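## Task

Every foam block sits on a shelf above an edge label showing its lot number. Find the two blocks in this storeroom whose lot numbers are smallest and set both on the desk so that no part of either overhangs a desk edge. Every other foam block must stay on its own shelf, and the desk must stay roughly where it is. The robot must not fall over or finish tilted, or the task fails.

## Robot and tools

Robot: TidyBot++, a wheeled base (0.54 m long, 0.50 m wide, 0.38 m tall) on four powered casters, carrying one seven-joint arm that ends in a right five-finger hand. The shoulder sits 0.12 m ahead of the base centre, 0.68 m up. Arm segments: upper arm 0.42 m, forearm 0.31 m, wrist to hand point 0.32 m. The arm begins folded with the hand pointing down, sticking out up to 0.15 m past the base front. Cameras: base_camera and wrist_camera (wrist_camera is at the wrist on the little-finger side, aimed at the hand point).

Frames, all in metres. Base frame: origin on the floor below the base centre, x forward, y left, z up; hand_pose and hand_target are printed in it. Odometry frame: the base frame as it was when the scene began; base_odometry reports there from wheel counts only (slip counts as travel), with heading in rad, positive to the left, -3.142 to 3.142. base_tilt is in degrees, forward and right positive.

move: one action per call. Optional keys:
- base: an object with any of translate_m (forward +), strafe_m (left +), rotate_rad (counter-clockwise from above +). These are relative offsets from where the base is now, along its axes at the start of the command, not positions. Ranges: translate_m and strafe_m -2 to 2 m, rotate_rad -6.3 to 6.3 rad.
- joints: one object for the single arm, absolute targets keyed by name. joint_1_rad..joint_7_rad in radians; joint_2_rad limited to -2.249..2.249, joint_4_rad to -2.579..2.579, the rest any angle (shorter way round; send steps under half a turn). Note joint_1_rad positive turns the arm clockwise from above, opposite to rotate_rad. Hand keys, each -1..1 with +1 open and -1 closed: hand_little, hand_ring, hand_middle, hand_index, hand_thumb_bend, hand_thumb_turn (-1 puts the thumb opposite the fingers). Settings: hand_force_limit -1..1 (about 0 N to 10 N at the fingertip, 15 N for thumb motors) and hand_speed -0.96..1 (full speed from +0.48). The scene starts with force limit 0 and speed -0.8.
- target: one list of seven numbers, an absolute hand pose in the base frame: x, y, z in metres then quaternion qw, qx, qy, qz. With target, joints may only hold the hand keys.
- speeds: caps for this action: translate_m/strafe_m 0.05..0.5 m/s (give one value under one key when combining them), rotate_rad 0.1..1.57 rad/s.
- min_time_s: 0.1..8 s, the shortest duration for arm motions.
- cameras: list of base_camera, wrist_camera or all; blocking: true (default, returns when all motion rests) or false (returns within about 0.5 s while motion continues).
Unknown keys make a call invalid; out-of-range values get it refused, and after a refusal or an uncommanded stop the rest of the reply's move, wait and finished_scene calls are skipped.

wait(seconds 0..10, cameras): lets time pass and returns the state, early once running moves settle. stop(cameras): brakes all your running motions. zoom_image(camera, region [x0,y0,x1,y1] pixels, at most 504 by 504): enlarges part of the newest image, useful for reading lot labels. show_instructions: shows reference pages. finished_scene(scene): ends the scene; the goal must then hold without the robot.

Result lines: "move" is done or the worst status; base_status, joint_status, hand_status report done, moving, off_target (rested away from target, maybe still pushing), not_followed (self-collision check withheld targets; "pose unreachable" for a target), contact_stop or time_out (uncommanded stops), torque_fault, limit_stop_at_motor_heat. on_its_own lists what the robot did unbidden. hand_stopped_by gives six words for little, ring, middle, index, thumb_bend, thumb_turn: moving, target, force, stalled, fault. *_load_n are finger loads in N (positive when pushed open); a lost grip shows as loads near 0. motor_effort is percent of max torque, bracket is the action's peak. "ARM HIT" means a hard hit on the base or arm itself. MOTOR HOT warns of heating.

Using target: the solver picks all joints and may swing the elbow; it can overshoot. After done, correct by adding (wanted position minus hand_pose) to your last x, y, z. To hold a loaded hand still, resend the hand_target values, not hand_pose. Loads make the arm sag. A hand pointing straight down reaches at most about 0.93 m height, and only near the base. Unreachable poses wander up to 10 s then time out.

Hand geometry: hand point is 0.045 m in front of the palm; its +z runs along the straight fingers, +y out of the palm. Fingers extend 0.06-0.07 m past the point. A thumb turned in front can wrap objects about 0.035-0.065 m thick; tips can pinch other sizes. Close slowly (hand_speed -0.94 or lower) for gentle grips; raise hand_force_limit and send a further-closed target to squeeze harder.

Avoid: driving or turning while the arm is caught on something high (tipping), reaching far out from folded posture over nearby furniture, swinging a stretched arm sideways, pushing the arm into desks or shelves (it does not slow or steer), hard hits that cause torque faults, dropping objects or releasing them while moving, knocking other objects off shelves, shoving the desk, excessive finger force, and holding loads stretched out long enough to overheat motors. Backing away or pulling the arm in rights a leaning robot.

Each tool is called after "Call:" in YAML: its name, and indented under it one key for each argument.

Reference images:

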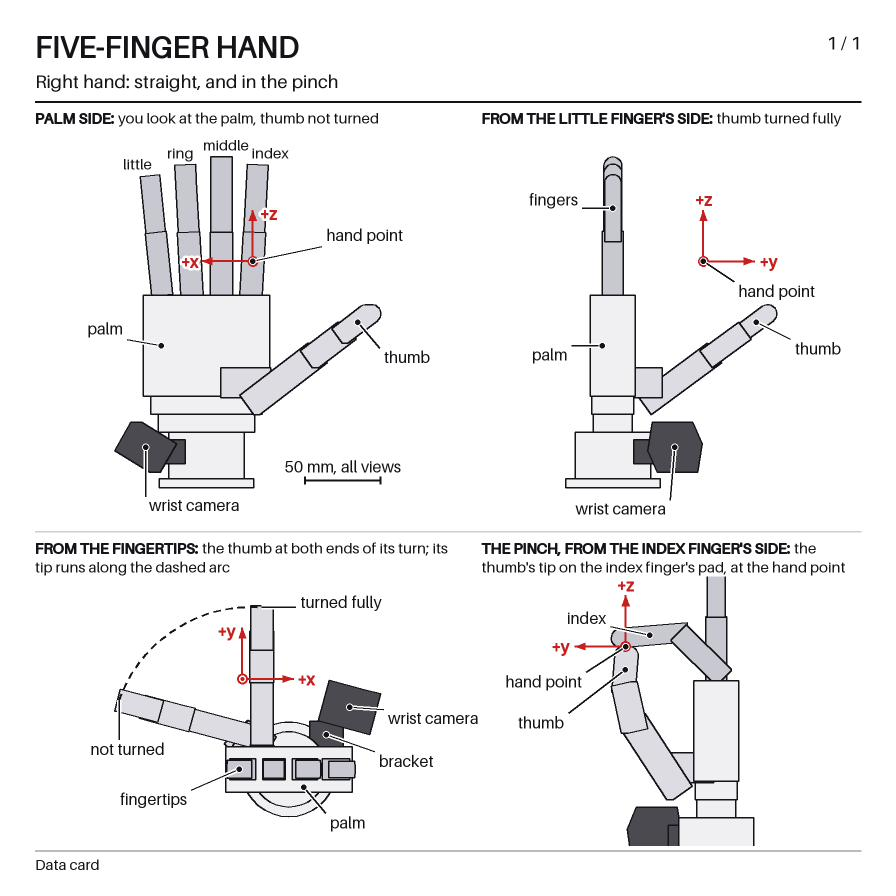

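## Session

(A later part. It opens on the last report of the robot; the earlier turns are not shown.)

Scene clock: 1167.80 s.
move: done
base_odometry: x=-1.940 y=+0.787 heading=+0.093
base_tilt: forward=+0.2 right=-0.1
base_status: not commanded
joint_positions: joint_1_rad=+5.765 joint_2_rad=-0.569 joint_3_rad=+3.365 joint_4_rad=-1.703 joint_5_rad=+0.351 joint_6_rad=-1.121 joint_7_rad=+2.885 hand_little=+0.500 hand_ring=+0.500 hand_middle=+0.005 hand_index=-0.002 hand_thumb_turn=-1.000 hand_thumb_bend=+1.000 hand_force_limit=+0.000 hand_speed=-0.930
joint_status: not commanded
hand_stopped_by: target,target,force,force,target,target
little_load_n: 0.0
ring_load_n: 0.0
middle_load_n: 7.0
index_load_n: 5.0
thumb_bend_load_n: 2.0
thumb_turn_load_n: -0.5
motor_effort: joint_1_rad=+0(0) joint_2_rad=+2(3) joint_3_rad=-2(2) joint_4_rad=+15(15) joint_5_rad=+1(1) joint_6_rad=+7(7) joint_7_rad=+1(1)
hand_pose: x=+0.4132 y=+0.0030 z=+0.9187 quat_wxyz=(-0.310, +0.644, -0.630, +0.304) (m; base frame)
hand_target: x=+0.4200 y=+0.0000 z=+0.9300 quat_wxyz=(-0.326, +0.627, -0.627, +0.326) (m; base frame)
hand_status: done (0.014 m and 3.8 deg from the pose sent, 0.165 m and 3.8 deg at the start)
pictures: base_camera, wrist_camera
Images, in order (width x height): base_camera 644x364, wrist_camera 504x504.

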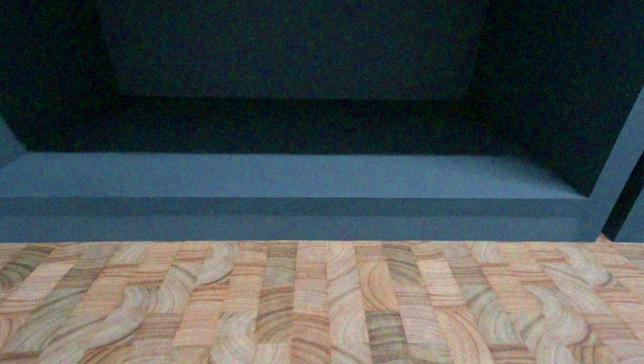

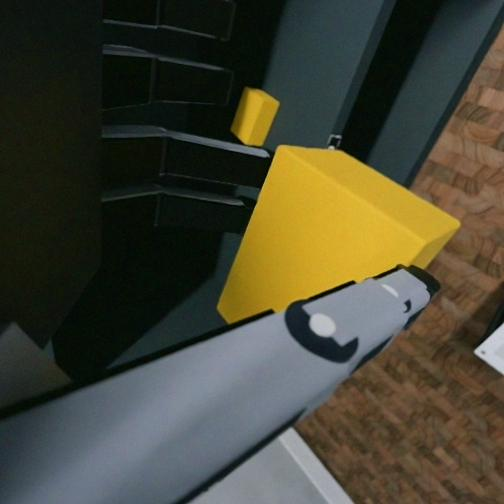

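Call:
move:
  base: {"strafe_m": -1.5}
  speeds: {"strafe_m": 0.4}
  cameras: ["base_camera"]

Call:
move:
  base: {"strafe_m": -1.33, "rotate_rad": 0.015}
  speeds: {"strafe_m": 0.4}
  cameras: ["all"]

Scene clock: 1181.93 s.
move: done
base_odometry: x=-1.801 y=-0.707 heading=+0.092
base_tilt: forward=+0.2 right=-0.1
base_status: done
joint_positions: joint_1_rad=+5.764 joint_2_rad=-0.575 joint_3_rad=+3.362 joint_4_rad=-1.703 joint_5_rad=+0.357 joint_6_rad=-1.118 joint_7_rad=+2.884 hand_little=+0.500 hand_ring=+0.500 hand_middle=+0.005 hand_index=-0.002 hand_thumb_turn=-1.000 hand_thumb_bend=+1.000 hand_force_limit=+0.000 hand_speed=-0.930
joint_status: not commanded
hand_stopped_by: target,target,force,force,target,target
little_load_n: 0.0
ring_load_n: 0.0
middle_load_n: 7.0
index_load_n: 5.0
thumb_bend_load_n: 1.5
thumb_turn_load_n: -0.5
motor_effort: joint_1_rad=+0(1) joint_2_rad=+2(4) joint_3_rad=-2(3) joint_4_rad=+15(16) joint_5_rad=+1(1) joint_6_rad=+7(7) joint_7_rad=+0(1)
hand_pose: x=+0.4129 y=+0.0023 z=+0.9211 quat_wxyz=(-0.312, +0.643, -0.628, +0.308) (m; base frame)
hand_target: x=+0.4200 y=+0.0000 z=+0.9300 quat_wxyz=(-0.326, +0.627, -0.627, +0.326) (m; base frame)
hand_status: not commanded
pictures: base_camera
Images, in order (width x height): base_camera 644x364.

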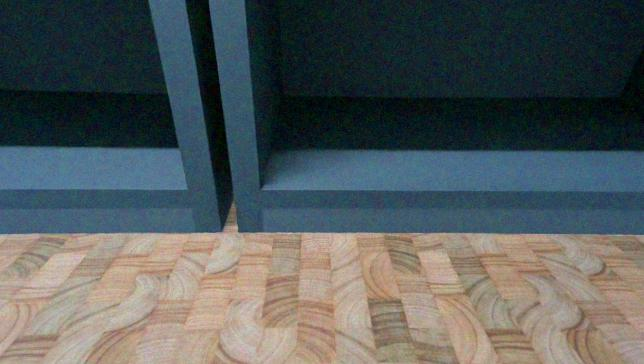

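Scene clock: 1186.43 s.
move: done
base_odometry: x=-1.679 y=-2.032 heading=+0.108
base_tilt: forward=+0.2 right=-0.1
base_status: done
joint_positions: joint_1_rad=+5.762 joint_2_rad=-0.577 joint_3_rad=+3.358 joint_4_rad=-1.703 joint_5_rad=+0.359 joint_6_rad=-1.117 joint_7_rad=+2.884 hand_little=+0.500 hand_ring=+0.500 hand_middle=+0.005 hand_index=-0.002 hand_thumb_turn=-1.000 hand_thumb_bend=+1.000 hand_force_limit=+0.000 hand_speed=-0.930
joint_status: not commanded
hand_stopped_by: target,target,force,force,target,target
little_load_n: 0.0
ring_load_n: 0.0
middle_load_n: 6.5
index_load_n: 5.0
thumb_bend_load_n: 2.0
thumb_turn_load_n: -0.5
motor_effort: joint_1_rad=+0(1) joint_2_rad=+2(3) joint_3_rad=-2(3) joint_4_rad=+15(15) joint_5_rad=+1(2) joint_6_rad=+7(7) joint_7_rad=+0(1)
hand_pose: x=+0.4125 y=+0.0035 z=+0.9219 quat_wxyz=(-0.314, +0.644, -0.625, +0.309) (m; base frame)
hand_target: x=+0.4200 y=+0.0000 z=+0.9300 quat_wxyz=(-0.326, +0.627, -0.627, +0.326) (m; base frame)
hand_status: not commanded
pictures: base_camera, wrist_camera
Images, in order (width x height): base_camera 644x364, wrist_camera 504x504.

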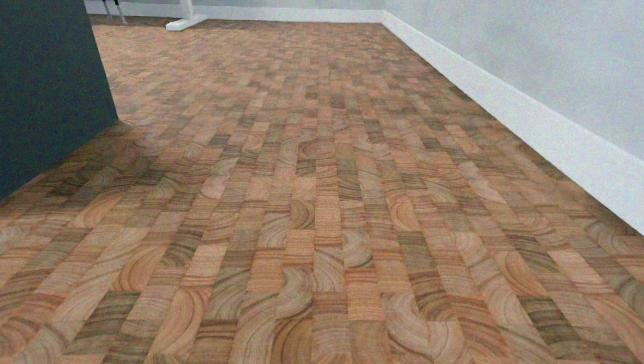

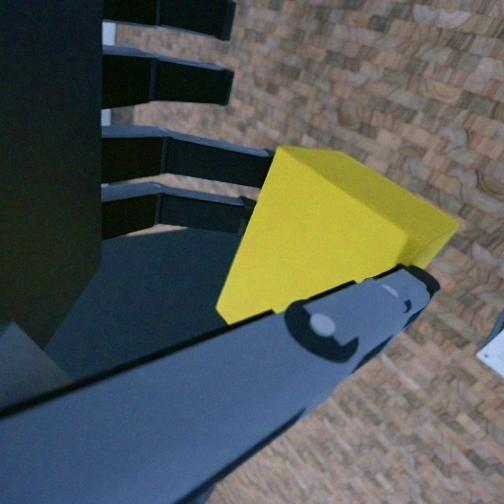

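Call:
move:
  base: {"translate_m": 1.74}
  cameras: ["base_camera"]

Call:
move:
  base: {"strafe_m": 1.18}
  cameras: ["all"]

Scene clock: 1200.70 s.
move: done
base_odometry: x=+0.051 y=-1.844 heading=+0.108
base_tilt: forward=+0.2 right=-0.1
base_status: done
joint_positions: joint_1_rad=+5.761 joint_2_rad=-0.580 joint_3_rad=+3.358 joint_4_rad=-1.704 joint_5_rad=+0.359 joint_6_rad=-1.116 joint_7_rad=+2.884 hand_little=+0.500 hand_ring=+0.500 hand_middle=+0.005 hand_index=-0.002 hand_thumb_turn=-1.000 hand_thumb_bend=+1.000 hand_force_limit=+0.000 hand_speed=-0.930
joint_status: not commanded
hand_stopped_by: target,target,force,force,target,target
little_load_n: 0.0
ring_load_n: 0.0
middle_load_n: 7.0
index_load_n: 5.0
thumb_bend_load_n: 2.0
thumb_turn_load_n: -0.5
motor_effort: joint_1_rad=+0(1) joint_2_rad=+2(5) joint_3_rad=-2(3) joint_4_rad=+14(16) joint_5_rad=+0(1) joint_6_rad=+7(7) joint_7_rad=+0(1)
hand_pose: x=+0.4121 y=+0.0033 z=+0.9230 quat_wxyz=(-0.316, +0.644, -0.625, +0.309) (m; base frame)
hand_target: x=+0.4200 y=+0.0000 z=+0.9300 quat_wxyz=(-0.326, +0.627, -0.627, +0.326) (m; base frame)
hand_status: not commanded
pictures: base_camera
Images, in order (width x height): base_camera 644x364.

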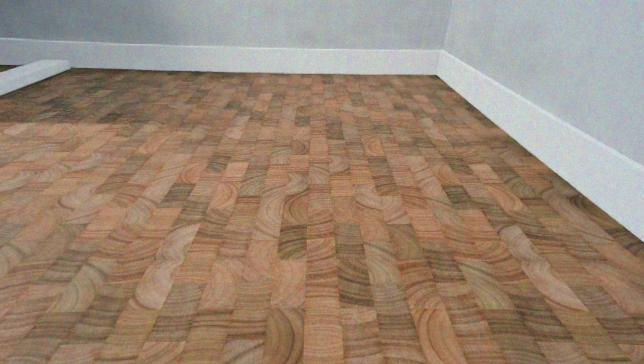

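Scene clock: 1204.43 s.
move: done
base_odometry: x=-0.076 y=-0.671 heading=+0.108
base_tilt: forward=+0.2 right=-0.1
base_status: done
joint_positions: joint_1_rad=+5.761 joint_2_rad=-0.581 joint_3_rad=+3.357 joint_4_rad=-1.704 joint_5_rad=+0.359 joint_6_rad=-1.116 joint_7_rad=+2.884 hand_little=+0.500 hand_ring=+0.500 hand_middle=+0.005 hand_index=-0.002 hand_thumb_turn=-1.000 hand_thumb_bend=+1.000 hand_force_limit=+0.000 hand_speed=-0.930
joint_status: not commanded
hand_stopped_by: target,target,force,force,target,target
little_load_n: 0.0
ring_load_n: -0.5
middle_load_n: 6.5
index_load_n: 5.0
thumb_bend_load_n: 1.5
thumb_turn_load_n: -0.5
motor_effort: joint_1_rad=+0(0) joint_2_rad=+2(4) joint_3_rad=-2(4) joint_4_rad=+14(15) joint_5_rad=+1(1) joint_6_rad=+7(7) joint_7_rad=+0(1)
hand_pose: x=+0.4119 y=+0.0033 z=+0.9232 quat_wxyz=(-0.316, +0.644, -0.624, +0.310) (m; base frame)
hand_target: x=+0.4200 y=+0.0000 z=+0.9300 quat_wxyz=(-0.326, +0.627, -0.627, +0.326) (m; base frame)
hand_status: not commanded
pictures: base_camera, wrist_camera
Images, in order (width x height): base_camera 644x364, wrist_camera 504x504.

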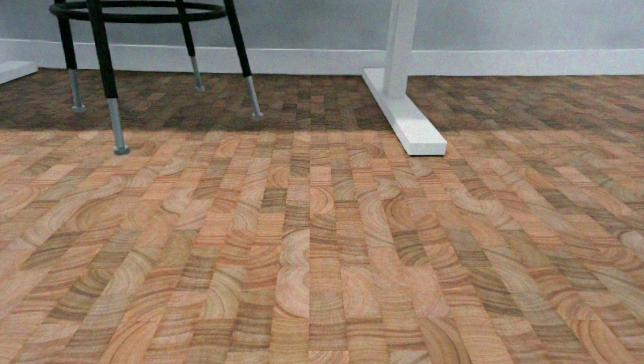

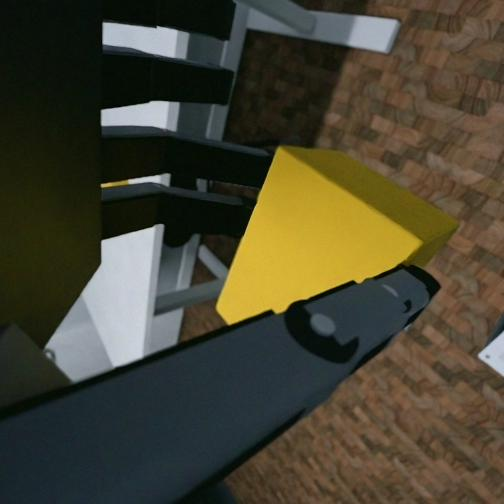

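Call:
move:
  base: {"translate_m": 0.33}
  speeds: {"translate_m": 0.3}
  cameras: []

Call:
move:
  target: [0.78, -0.03, 0.90, 0.3265, -0.6273, 0.6273, -0.3265]
  min_time_s: 3.5
  cameras: ["all"]

Scene clock: 1212.13 s.
move: done
base_odometry: x=+0.253 y=-0.635 heading=+0.108
base_tilt: forward=+0.2 right=-0.1
base_status: done
joint_positions: joint_1_rad=+5.761 joint_2_rad=-0.583 joint_3_rad=+3.357 joint_4_rad=-1.704 joint_5_rad=+0.359 joint_6_rad=-1.116 joint_7_rad=+2.884 hand_little=+0.500 hand_ring=+0.500 hand_middle=+0.005 hand_index=-0.002 hand_thumb_turn=-1.000 hand_thumb_bend=+1.000 hand_force_limit=+0.000 hand_speed=-0.930
joint_status: not commanded
hand_stopped_by: target,target,force,force,target,target
little_load_n: 0.0
ring_load_n: 0.0
middle_load_n: 6.5
index_load_n: 5.0
thumb_bend_load_n: 2.0
thumb_turn_load_n: -0.5
motor_effort: joint_1_rad=+0(1) joint_2_rad=+3(5) joint_3_rad=-2(2) joint_4_rad=+14(16) joint_5_rad=+1(1) joint_6_rad=+7(7) joint_7_rad=+0(1)
hand_pose: x=+0.4115 y=+0.0031 z=+0.9239 quat_wxyz=(-0.317, +0.643, -0.624, +0.310) (m; base frame)
hand_target: x=+0.4200 y=+0.0000 z=+0.9300 quat_wxyz=(-0.326, +0.627, -0.627, +0.326) (m; base frame)
hand_status: not commanded
pictures: none
No camera images: "cameras" was empty.

Scene clock: 1216.20 s.
move: done
base_odometry: x=+0.253 y=-0.635 heading=+0.108
base_tilt: forward=+0.2 right=-0.1
base_status: not commanded
joint_positions: joint_1_rad=+6.620 joint_2_rad=+0.309 joint_3_rad=+2.840 joint_4_rad=-1.119 joint_5_rad=+0.090 joint_6_rad=-0.816 joint_7_rad=+3.165 hand_little=+0.500 hand_ring=+0.500 hand_middle=+0.005 hand_index=-0.002 hand_thumb_turn=-1.000 hand_thumb_bend=+1.000 hand_force_limit=+0.000 hand_speed=-0.930
joint_status: not commanded
hand_stopped_by: target,target,force,force,target,target
little_load_n: 0.0
ring_load_n: 0.0
middle_load_n: 6.5
index_load_n: 5.0
thumb_bend_load_n: 2.0
thumb_turn_load_n: -0.5
motor_effort: joint_1_rad=+0(2) joint_2_rad=-24(26) joint_3_rad=-1(2) joint_4_rad=+16(17) joint_5_rad=-1(1) joint_6_rad=+7(7) joint_7_rad=+0(1)
hand_pose: x=+0.7648 y=-0.0435 z=+0.8870 quat_wxyz=(-0.298, +0.622, -0.648, +0.324) (m; base frame)
hand_target: x=+0.7800 y=-0.0300 z=+0.9000 quat_wxyz=(-0.326, +0.627, -0.627, +0.326) (m; base frame)
hand_status: done (0.024 m and 4.1 deg from the pose sent, 0.371 m and 2.9 deg at the start)
pictures: base_camera, wrist_camera
Images, in order (width x height): base_camera 644x364, wrist_camera 504x504.

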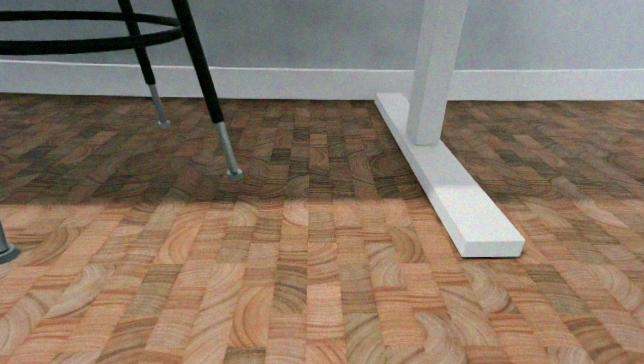

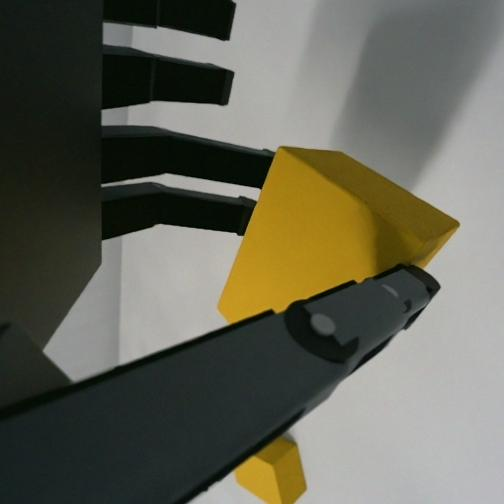

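Call:
move:
  target: [0.78, -0.03, 0.83, 0.3265, -0.6273, 0.6273, -0.3265]
  min_time_s: 2
  cameras: []

Call:
move:
  target: [0.78, -0.03, 0.80, 0.3265, -0.6273, 0.6273, -0.3265]
  min_time_s: 1.5
  cameras: ["wrist_camera"]

Scene clock: 1223.87 s.
move: done
base_odometry: x=+0.253 y=-0.635 heading=+0.108
base_tilt: forward=+0.2 right=-0.1
base_status: not commanded
joint_positions: joint_1_rad=+6.722 joint_2_rad=+0.309 joint_3_rad=+2.708 joint_4_rad=-1.314 joint_5_rad=+0.090 joint_6_rad=-0.594 joint_7_rad=+3.165 hand_little=+0.500 hand_ring=+0.500 hand_middle=+0.005 hand_index=-0.002 hand_thumb_turn=-1.000 hand_thumb_bend=+1.000 hand_force_limit=+0.000 hand_speed=-0.930
joint_status: not commanded
hand_stopped_by: target,target,force,force,target,target
little_load_n: 0.0
ring_load_n: 0.0
middle_load_n: 7.0
index_load_n: 5.0
thumb_bend_load_n: 2.0
thumb_turn_load_n: -0.5
motor_effort: joint_1_rad=+0(0) joint_2_rad=-23(24) joint_3_rad=-2(2) joint_4_rad=+15(17) joint_5_rad=-1(1) joint_6_rad=+7(7) joint_7_rad=+0(1)
hand_pose: x=+0.7723 y=-0.0248 z=+0.8418 quat_wxyz=(-0.329, +0.623, -0.634, +0.320) (m; base frame)
hand_target: x=+0.7800 y=-0.0300 z=+0.8300 quat_wxyz=(-0.326, +0.627, -0.627, +0.326) (m; base frame)
hand_status: done (0.015 m and 1.2 deg from the pose sent, 0.061 m and 4.1 deg at the start)
pictures: none
No camera images: "cameras" was empty.

Scene clock: 1225.67 s.
move: done
base_odometry: x=+0.253 y=-0.635 heading=+0.108
base_tilt: forward=+0.2 right=-0.1
base_status: not commanded
joint_positions: joint_1_rad=+6.772 joint_2_rad=+0.324 joint_3_rad=+2.639 joint_4_rad=-1.395 joint_5_rad=+0.151 joint_6_rad=-0.505 joint_7_rad=+3.153 hand_little=+0.500 hand_ring=+0.500 hand_middle=+0.005 hand_index=-0.002 hand_thumb_turn=-1.000 hand_thumb_bend=+1.000 hand_force_limit=+0.000 hand_speed=-0.930
joint_status: not commanded
hand_stopped_by: target,target,force,force,target,target
little_load_n: 0.5
ring_load_n: 0.0
middle_load_n: 6.5
index_load_n: 5.0
thumb_bend_load_n: 2.0
thumb_turn_load_n: -0.5
motor_effort: joint_1_rad=+0(0) joint_2_rad=-23(24) joint_3_rad=-3(3) joint_4_rad=+16(17) joint_5_rad=-1(1) joint_6_rad=+7(7) joint_7_rad=+0(1)
hand_pose: x=+0.7724 y=-0.0250 z=+0.8130 quat_wxyz=(-0.326, +0.633, -0.622, +0.325) (m; base frame)
hand_target: x=+0.7800 y=-0.0300 z=+0.8000 quat_wxyz=(-0.326, +0.627, -0.627, +0.326) (m; base frame)
hand_status: done (0.016 m and 0.9 deg from the pose sent, 0.043 m and 1.2 deg at the start)
pictures: wrist_camera
Images, in order (width x height): wrist_camera 504x504.

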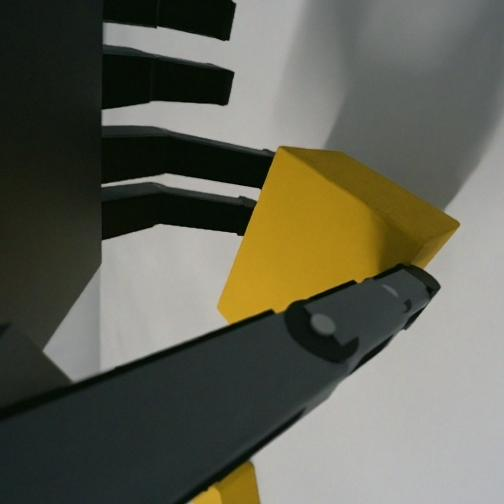

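Call:
move:
  target: [0.78, -0.03, 0.775, 0.3265, -0.6273, 0.6273, -0.3265]
  min_time_s: 1.5
  cameras: []

Call:
move:
  target: [0.78, -0.03, 0.76, 0.3265, -0.6273, 0.6273, -0.3265]
  min_time_s: 1.5
  cameras: ["wrist_camera"]

Scene clock: 1234.73 s.
move: done
base_odometry: x=+0.253 y=-0.635 heading=+0.108
base_tilt: forward=+0.2 right=-0.1
base_status: not commanded
joint_positions: joint_1_rad=+6.804 joint_2_rad=+0.345 joint_3_rad=+2.595 joint_4_rad=-1.459 joint_5_rad=+0.240 joint_6_rad=-0.435 joint_7_rad=+3.085 hand_little=+0.500 hand_ring=+0.500 hand_middle=+0.005 hand_index=-0.002 hand_thumb_turn=-1.000 hand_thumb_bend=+1.000 hand_force_limit=+0.000 hand_speed=-0.930
joint_status: not commanded
hand_stopped_by: target,target,force,force,target,target
little_load_n: 0.0
ring_load_n: -0.5
middle_load_n: 7.0
index_load_n: 5.0
thumb_bend_load_n: 2.0
thumb_turn_load_n: -0.5
motor_effort: joint_1_rad=-1(1) joint_2_rad=-23(24) joint_3_rad=-3(3) joint_4_rad=+16(17) joint_5_rad=-1(1) joint_6_rad=+7(7) joint_7_rad=+0(1)
hand_pose: x=+0.7732 y=-0.0276 z=+0.7872 quat_wxyz=(-0.323, +0.634, -0.623, +0.327) (m; base frame)
hand_target: x=+0.7800 y=-0.0300 z=+0.7750 quat_wxyz=(-0.326, +0.627, -0.627, +0.326) (m; base frame)
hand_status: done (0.014 m and 1.0 deg from the pose sent, 0.039 m and 0.9 deg at the start)
pictures: none
No camera images: "cameras" was empty.

Scene clock: 1236.53 s.
move: done
base_odometry: x=+0.253 y=-0.635 heading=+0.108
base_tilt: forward=+0.2 right=-0.1
base_status: not commanded
joint_positions: joint_1_rad=+6.816 joint_2_rad=+0.352 joint_3_rad=+2.577 joint_4_rad=-1.489 joint_5_rad=+0.298 joint_6_rad=-0.392 joint_7_rad=+3.033 hand_little=+0.500 hand_ring=+0.500 hand_middle=+0.005 hand_index=-0.002 hand_thumb_turn=-1.000 hand_thumb_bend=+1.000 hand_force_limit=+0.000 hand_speed=-0.930
joint_status: not commanded
hand_stopped_by: target,target,force,force,target,target
little_load_n: 0.0
ring_load_n: 0.0
middle_load_n: 7.0
index_load_n: 4.5
thumb_bend_load_n: 1.5
thumb_turn_load_n: -1.0
motor_effort: joint_1_rad=+0(0) joint_2_rad=-22(23) joint_3_rad=-3(3) joint_4_rad=+15(16) joint_5_rad=-1(1) joint_6_rad=+7(7) joint_7_rad=+0(1)
hand_pose: x=+0.7754 y=-0.0289 z=+0.7789 quat_wxyz=(-0.324, +0.631, -0.622, +0.333) (m; base frame)
hand_target: x=+0.7800 y=-0.0300 z=+0.7600 quat_wxyz=(-0.326, +0.627, -0.627, +0.326) (m; base frame)
hand_status: done (0.020 m and 1.1 deg from the pose sent, 0.028 m and 1.0 deg at the start)
pictures: wrist_camera
Images, in order (width x height): wrist_camera 504x504.

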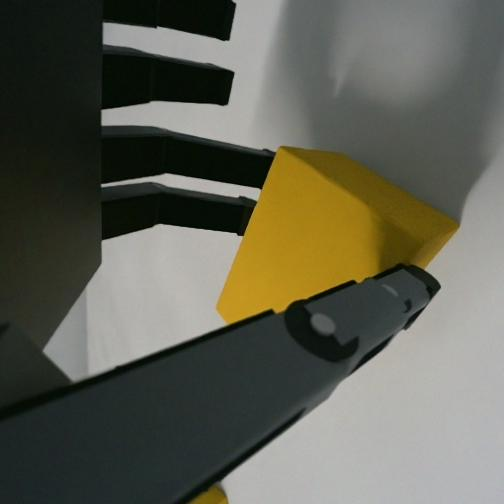

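Call:
move:
  target: [0.78, -0.03, 0.748, 0.3265, -0.6273, 0.6273, -0.3265]
  min_time_s: 1.5
  cameras: ["wrist_camera"]

Scene clock: 1243.93 s.
move: done
base_odometry: x=+0.253 y=-0.635 heading=+0.108
base_tilt: forward=+0.2 right=-0.1
base_status: not commanded
joint_positions: joint_1_rad=+6.820 joint_2_rad=+0.352 joint_3_rad=+2.569 joint_4_rad=-1.507 joint_5_rad=+0.346 joint_6_rad=-0.354 joint_7_rad=+2.989 hand_little=+0.500 hand_ring=+0.500 hand_middle=+0.005 hand_index=-0.002 hand_thumb_turn=-1.000 hand_thumb_bend=+1.000 hand_force_limit=+0.000 hand_speed=-0.930
joint_status: not commanded
hand_stopped_by: target,target,force,force,target,target
little_load_n: 0.0
ring_load_n: 0.0
middle_load_n: 7.0
index_load_n: 4.5
thumb_bend_load_n: 2.0
thumb_turn_load_n: -1.5
motor_effort: joint_1_rad=+0(1) joint_2_rad=-19(22) joint_3_rad=-2(3) joint_4_rad=+13(15) joint_5_rad=+0(1) joint_6_rad=+6(7) joint_7_rad=+1(2)
hand_pose: x=+0.7793 y=-0.0287 z=+0.7792 quat_wxyz=(-0.330, +0.627, -0.618, +0.342) (m; base frame)
hand_target: x=+0.7800 y=-0.0300 z=+0.7480 quat_wxyz=(-0.326, +0.627, -0.627, +0.326) (m; base frame)
hand_status: done (0.031 m and 2.1 deg from the pose sent, 0.031 m and 1.1 deg at the start)
pictures: wrist_camera
Images, in order (width x height): wrist_camera 504x504.

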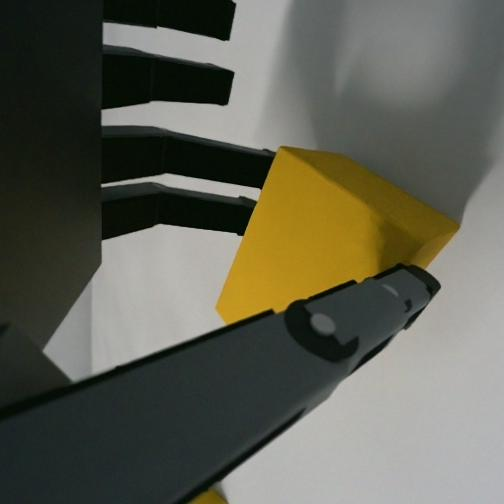

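Call:
move:
  target: [0.78, -0.03, 0.772, 0.3265, -0.6273, 0.6273, -0.3265]
  min_time_s: 1
  cameras: []

Call:
move:
  joints: {"hand_speed":-0.7,"hand_index":0.5,"hand_middle":0.5}
  cameras: ["wrist_camera"]

Call:
move:
  target: [0.78, -0.03, 0.86, 0.3265, -0.6273, 0.6273, -0.3265]
  min_time_s: 2.5
  cameras: ["wrist_camera"]

Scene clock: 1251.93 s.
move: done
base_odometry: x=+0.253 y=-0.635 heading=+0.108
base_tilt: forward=+0.2 right=-0.1
base_status: not commanded
joint_positions: joint_1_rad=+6.820 joint_2_rad=+0.352 joint_3_rad=+2.569 joint_4_rad=-1.503 joint_5_rad=+0.341 joint_6_rad=-0.356 joint_7_rad=+2.996 hand_little=+0.500 hand_ring=+0.500 hand_middle=+0.005 hand_index=-0.002 hand_thumb_turn=-1.000 hand_thumb_bend=+1.000 hand_force_limit=+0.000 hand_speed=-0.930
joint_status: not commanded
hand_stopped_by: target,target,force,force,target,target
little_load_n: 0.0
ring_load_n: 0.0
middle_load_n: 7.0
index_load_n: 4.5
thumb_bend_load_n: 2.0
thumb_turn_load_n: -0.5
motor_effort: joint_1_rad=+0(0) joint_2_rad=-23(23) joint_3_rad=-3(3) joint_4_rad=+16(16) joint_5_rad=+0(1) joint_6_rad=+7(7) joint_7_rad=+1(2)
hand_pose: x=+0.7797 y=-0.0288 z=+0.7805 quat_wxyz=(-0.330, +0.627, -0.617, +0.342) (m; base frame)
hand_target: x=+0.7800 y=-0.0300 z=+0.7720 quat_wxyz=(-0.326, +0.627, -0.627, +0.326) (m; base frame)
hand_status: done (0.009 m and 2.2 deg from the pose sent, 0.007 m and 2.1 deg at the start)
pictures: none
No camera images: "cameras" was empty.

Scene clock: 1253.03 s.
move: done
base_odometry: x=+0.253 y=-0.635 heading=+0.108
base_tilt: forward=+0.2 right=-0.1
base_status: not commanded
joint_positions: joint_1_rad=+6.820 joint_2_rad=+0.352 joint_3_rad=+2.569 joint_4_rad=-1.503 joint_5_rad=+0.341 joint_6_rad=-0.356 joint_7_rad=+2.996 hand_little=+0.500 hand_ring=+0.500 hand_middle=+0.500 hand_index=+0.500 hand_thumb_turn=-1.000 hand_thumb_bend=+1.000 hand_force_limit=+0.000 hand_speed=-0.700
joint_status: all done
hand_stopped_by: target,target,target,target,target,target
little_load_n: 0.0
ring_load_n: 0.0
middle_load_n: -0.5
index_load_n: 0.0
thumb_bend_load_n: 0.0
thumb_turn_load_n: 0.0
motor_effort: joint_1_rad=+0(0) joint_2_rad=-23(23) joint_3_rad=-3(3) joint_4_rad=+15(16) joint_5_rad=+0(1) joint_6_rad=+7(7) joint_7_rad=+0(1)
hand_pose: x=+0.7797 y=-0.0288 z=+0.7805 quat_wxyz=(-0.330, +0.627, -0.617, +0.342) (m; base frame)
hand_target: x=+0.7800 y=-0.0300 z=+0.7720 quat_wxyz=(-0.326, +0.627, -0.627, +0.326) (m; base frame)
hand_status: not commanded
pictures: wrist_camera
Images, in order (width x height): wrist_camera 504x504.

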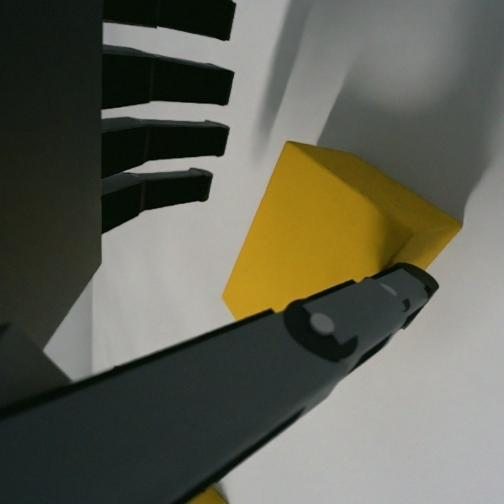

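Scene clock: 1255.83 s.
move: done
base_odometry: x=+0.253 y=-0.635 heading=+0.108
base_tilt: forward=+0.2 right=-0.1
base_status: not commanded
joint_positions: joint_1_rad=+6.697 joint_2_rad=+0.352 joint_3_rad=+2.735 joint_4_rad=-1.258 joint_5_rad=+0.127 joint_6_rad=-0.604 joint_7_rad=+3.144 hand_little=+0.500 hand_ring=+0.500 hand_middle=+0.500 hand_index=+0.500 hand_thumb_turn=-1.000 hand_thumb_bend=+1.000 hand_force_limit=+0.000 hand_speed=-0.700
joint_status: not commanded
hand_stopped_by: target,target,target,target,target,target
little_load_n: 0.0
ring_load_n: 0.0
middle_load_n: 0.0
index_load_n: 0.0
thumb_bend_load_n: 0.0
thumb_turn_load_n: 0.0
motor_effort: joint_1_rad=+0(0) joint_2_rad=-24(25) joint_3_rad=-2(3) joint_4_rad=+16(17) joint_5_rad=-1(1) joint_6_rad=+7(7) joint_7_rad=+0(1)
hand_pose: x=+0.7907 y=-0.0384 z=+0.8398 quat_wxyz=(-0.323, +0.618, -0.638, +0.327) (m; base frame)
hand_target: x=+0.7800 y=-0.0300 z=+0.8600 quat_wxyz=(-0.326, +0.627, -0.627, +0.326) (m; base frame)
hand_status: done (0.024 m and 1.6 deg from the pose sent, 0.080 m and 2.2 deg at the start)
pictures: wrist_camera
Images, in order (width x height): wrist_camera 504x504.

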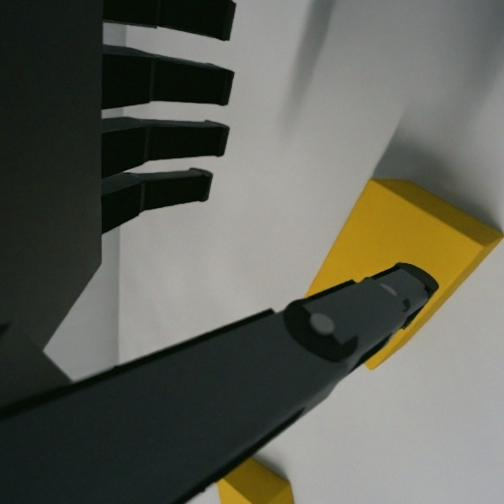

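Call:
move:
  target: [0.76, -0.03, 0.95, 0.3265, -0.6273, 0.6273, -0.3265]
  min_time_s: 2
  cameras: []

Call:
move:
  target: [0.45, 0.0, 1.0, 0.3265, -0.6273, 0.6273, -0.3265]
  min_time_s: 2.5
  cameras: ["wrist_camera"]

Scene clock: 1265.43 s.
move: done
base_odometry: x=+0.253 y=-0.635 heading=+0.108
base_tilt: forward=+0.2 right=-0.1
base_status: not commanded
joint_positions: joint_1_rad=+6.596 joint_2_rad=+0.343 joint_3_rad=+2.878 joint_4_rad=-0.983 joint_5_rad=+0.041 joint_6_rad=-0.890 joint_7_rad=+3.189 hand_little=+0.500 hand_ring=+0.500 hand_middle=+0.500 hand_index=+0.500 hand_thumb_turn=-1.000 hand_thumb_bend=+1.000 hand_force_limit=+0.000 hand_speed=-0.700
joint_status: not commanded
hand_stopped_by: target,target,target,target,target,target
little_load_n: 0.0
ring_load_n: 0.0
middle_load_n: 0.0
index_load_n: 0.0
thumb_bend_load_n: 0.0
thumb_turn_load_n: 0.0
motor_effort: joint_1_rad=+0(0) joint_2_rad=-25(26) joint_3_rad=-2(2) joint_4_rad=+15(17) joint_5_rad=-1(1) joint_6_rad=+7(7) joint_7_rad=+1(1)
hand_pose: x=+0.7789 y=-0.0453 z=+0.9191 quat_wxyz=(-0.315, +0.615, -0.647, +0.323) (m; base frame)
hand_target: x=+0.7600 y=-0.0300 z=+0.9500 quat_wxyz=(-0.326, +0.627, -0.627, +0.326) (m; base frame)
hand_status: done (0.039 m and 3.0 deg from the pose sent, 0.115 m and 1.6 deg at the start)
pictures: none
No camera images: "cameras" was empty.

Scene clock: 1268.27 s.
move: done
base_odometry: x=+0.253 y=-0.635 heading=+0.108
base_tilt: forward=+0.2 right=-0.1
base_status: not commanded
joint_positions: joint_1_rad=+5.805 joint_2_rad=-0.431 joint_3_rad=+3.372 joint_4_rad=-1.406 joint_5_rad=+0.242 joint_6_rad=-1.156 joint_7_rad=+3.021 hand_little=+0.500 hand_ring=+0.500 hand_middle=+0.500 hand_index=+0.500 hand_thumb_turn=-1.000 hand_thumb_bend=+1.000 hand_force_limit=+0.000 hand_speed=-0.700
joint_status: not commanded
hand_stopped_by: target,target,target,target,target,target
little_load_n: 0.0
ring_load_n: 0.0
middle_load_n: 0.0
index_load_n: 0.0
thumb_bend_load_n: 0.0
thumb_turn_load_n: 0.0
motor_effort: joint_1_rad=+0(1) joint_2_rad=-1(27) joint_3_rad=-1(2) joint_4_rad=+14(17) joint_5_rad=+0(1) joint_6_rad=+7(8) joint_7_rad=-1(1)
hand_pose: x=+0.4588 y=+0.0212 z=+1.0145 quat_wxyz=(-0.351, +0.642, -0.597, +0.330) (m; base frame)
hand_target: x=+0.4500 y=+0.0000 z=+1.0000 quat_wxyz=(-0.326, +0.627, -0.627, +0.326) (m; base frame)
hand_status: done (0.027 m and 4.8 deg from the pose sent, 0.342 m and 3.0 deg at the start)
pictures: wrist_camera
Images, in order (width x height): wrist_camera 504x504.

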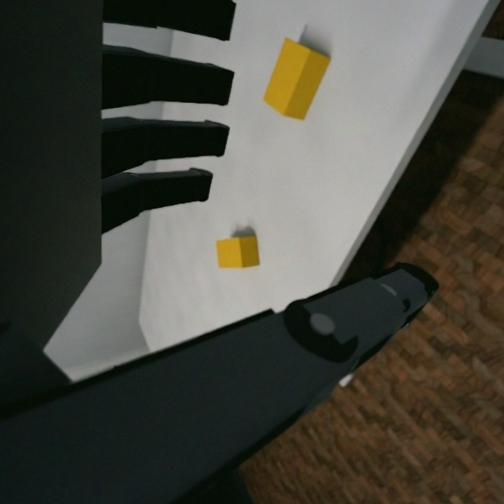

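Call:
finished_scene:
  scene: 2

The scene is finished: the task was done.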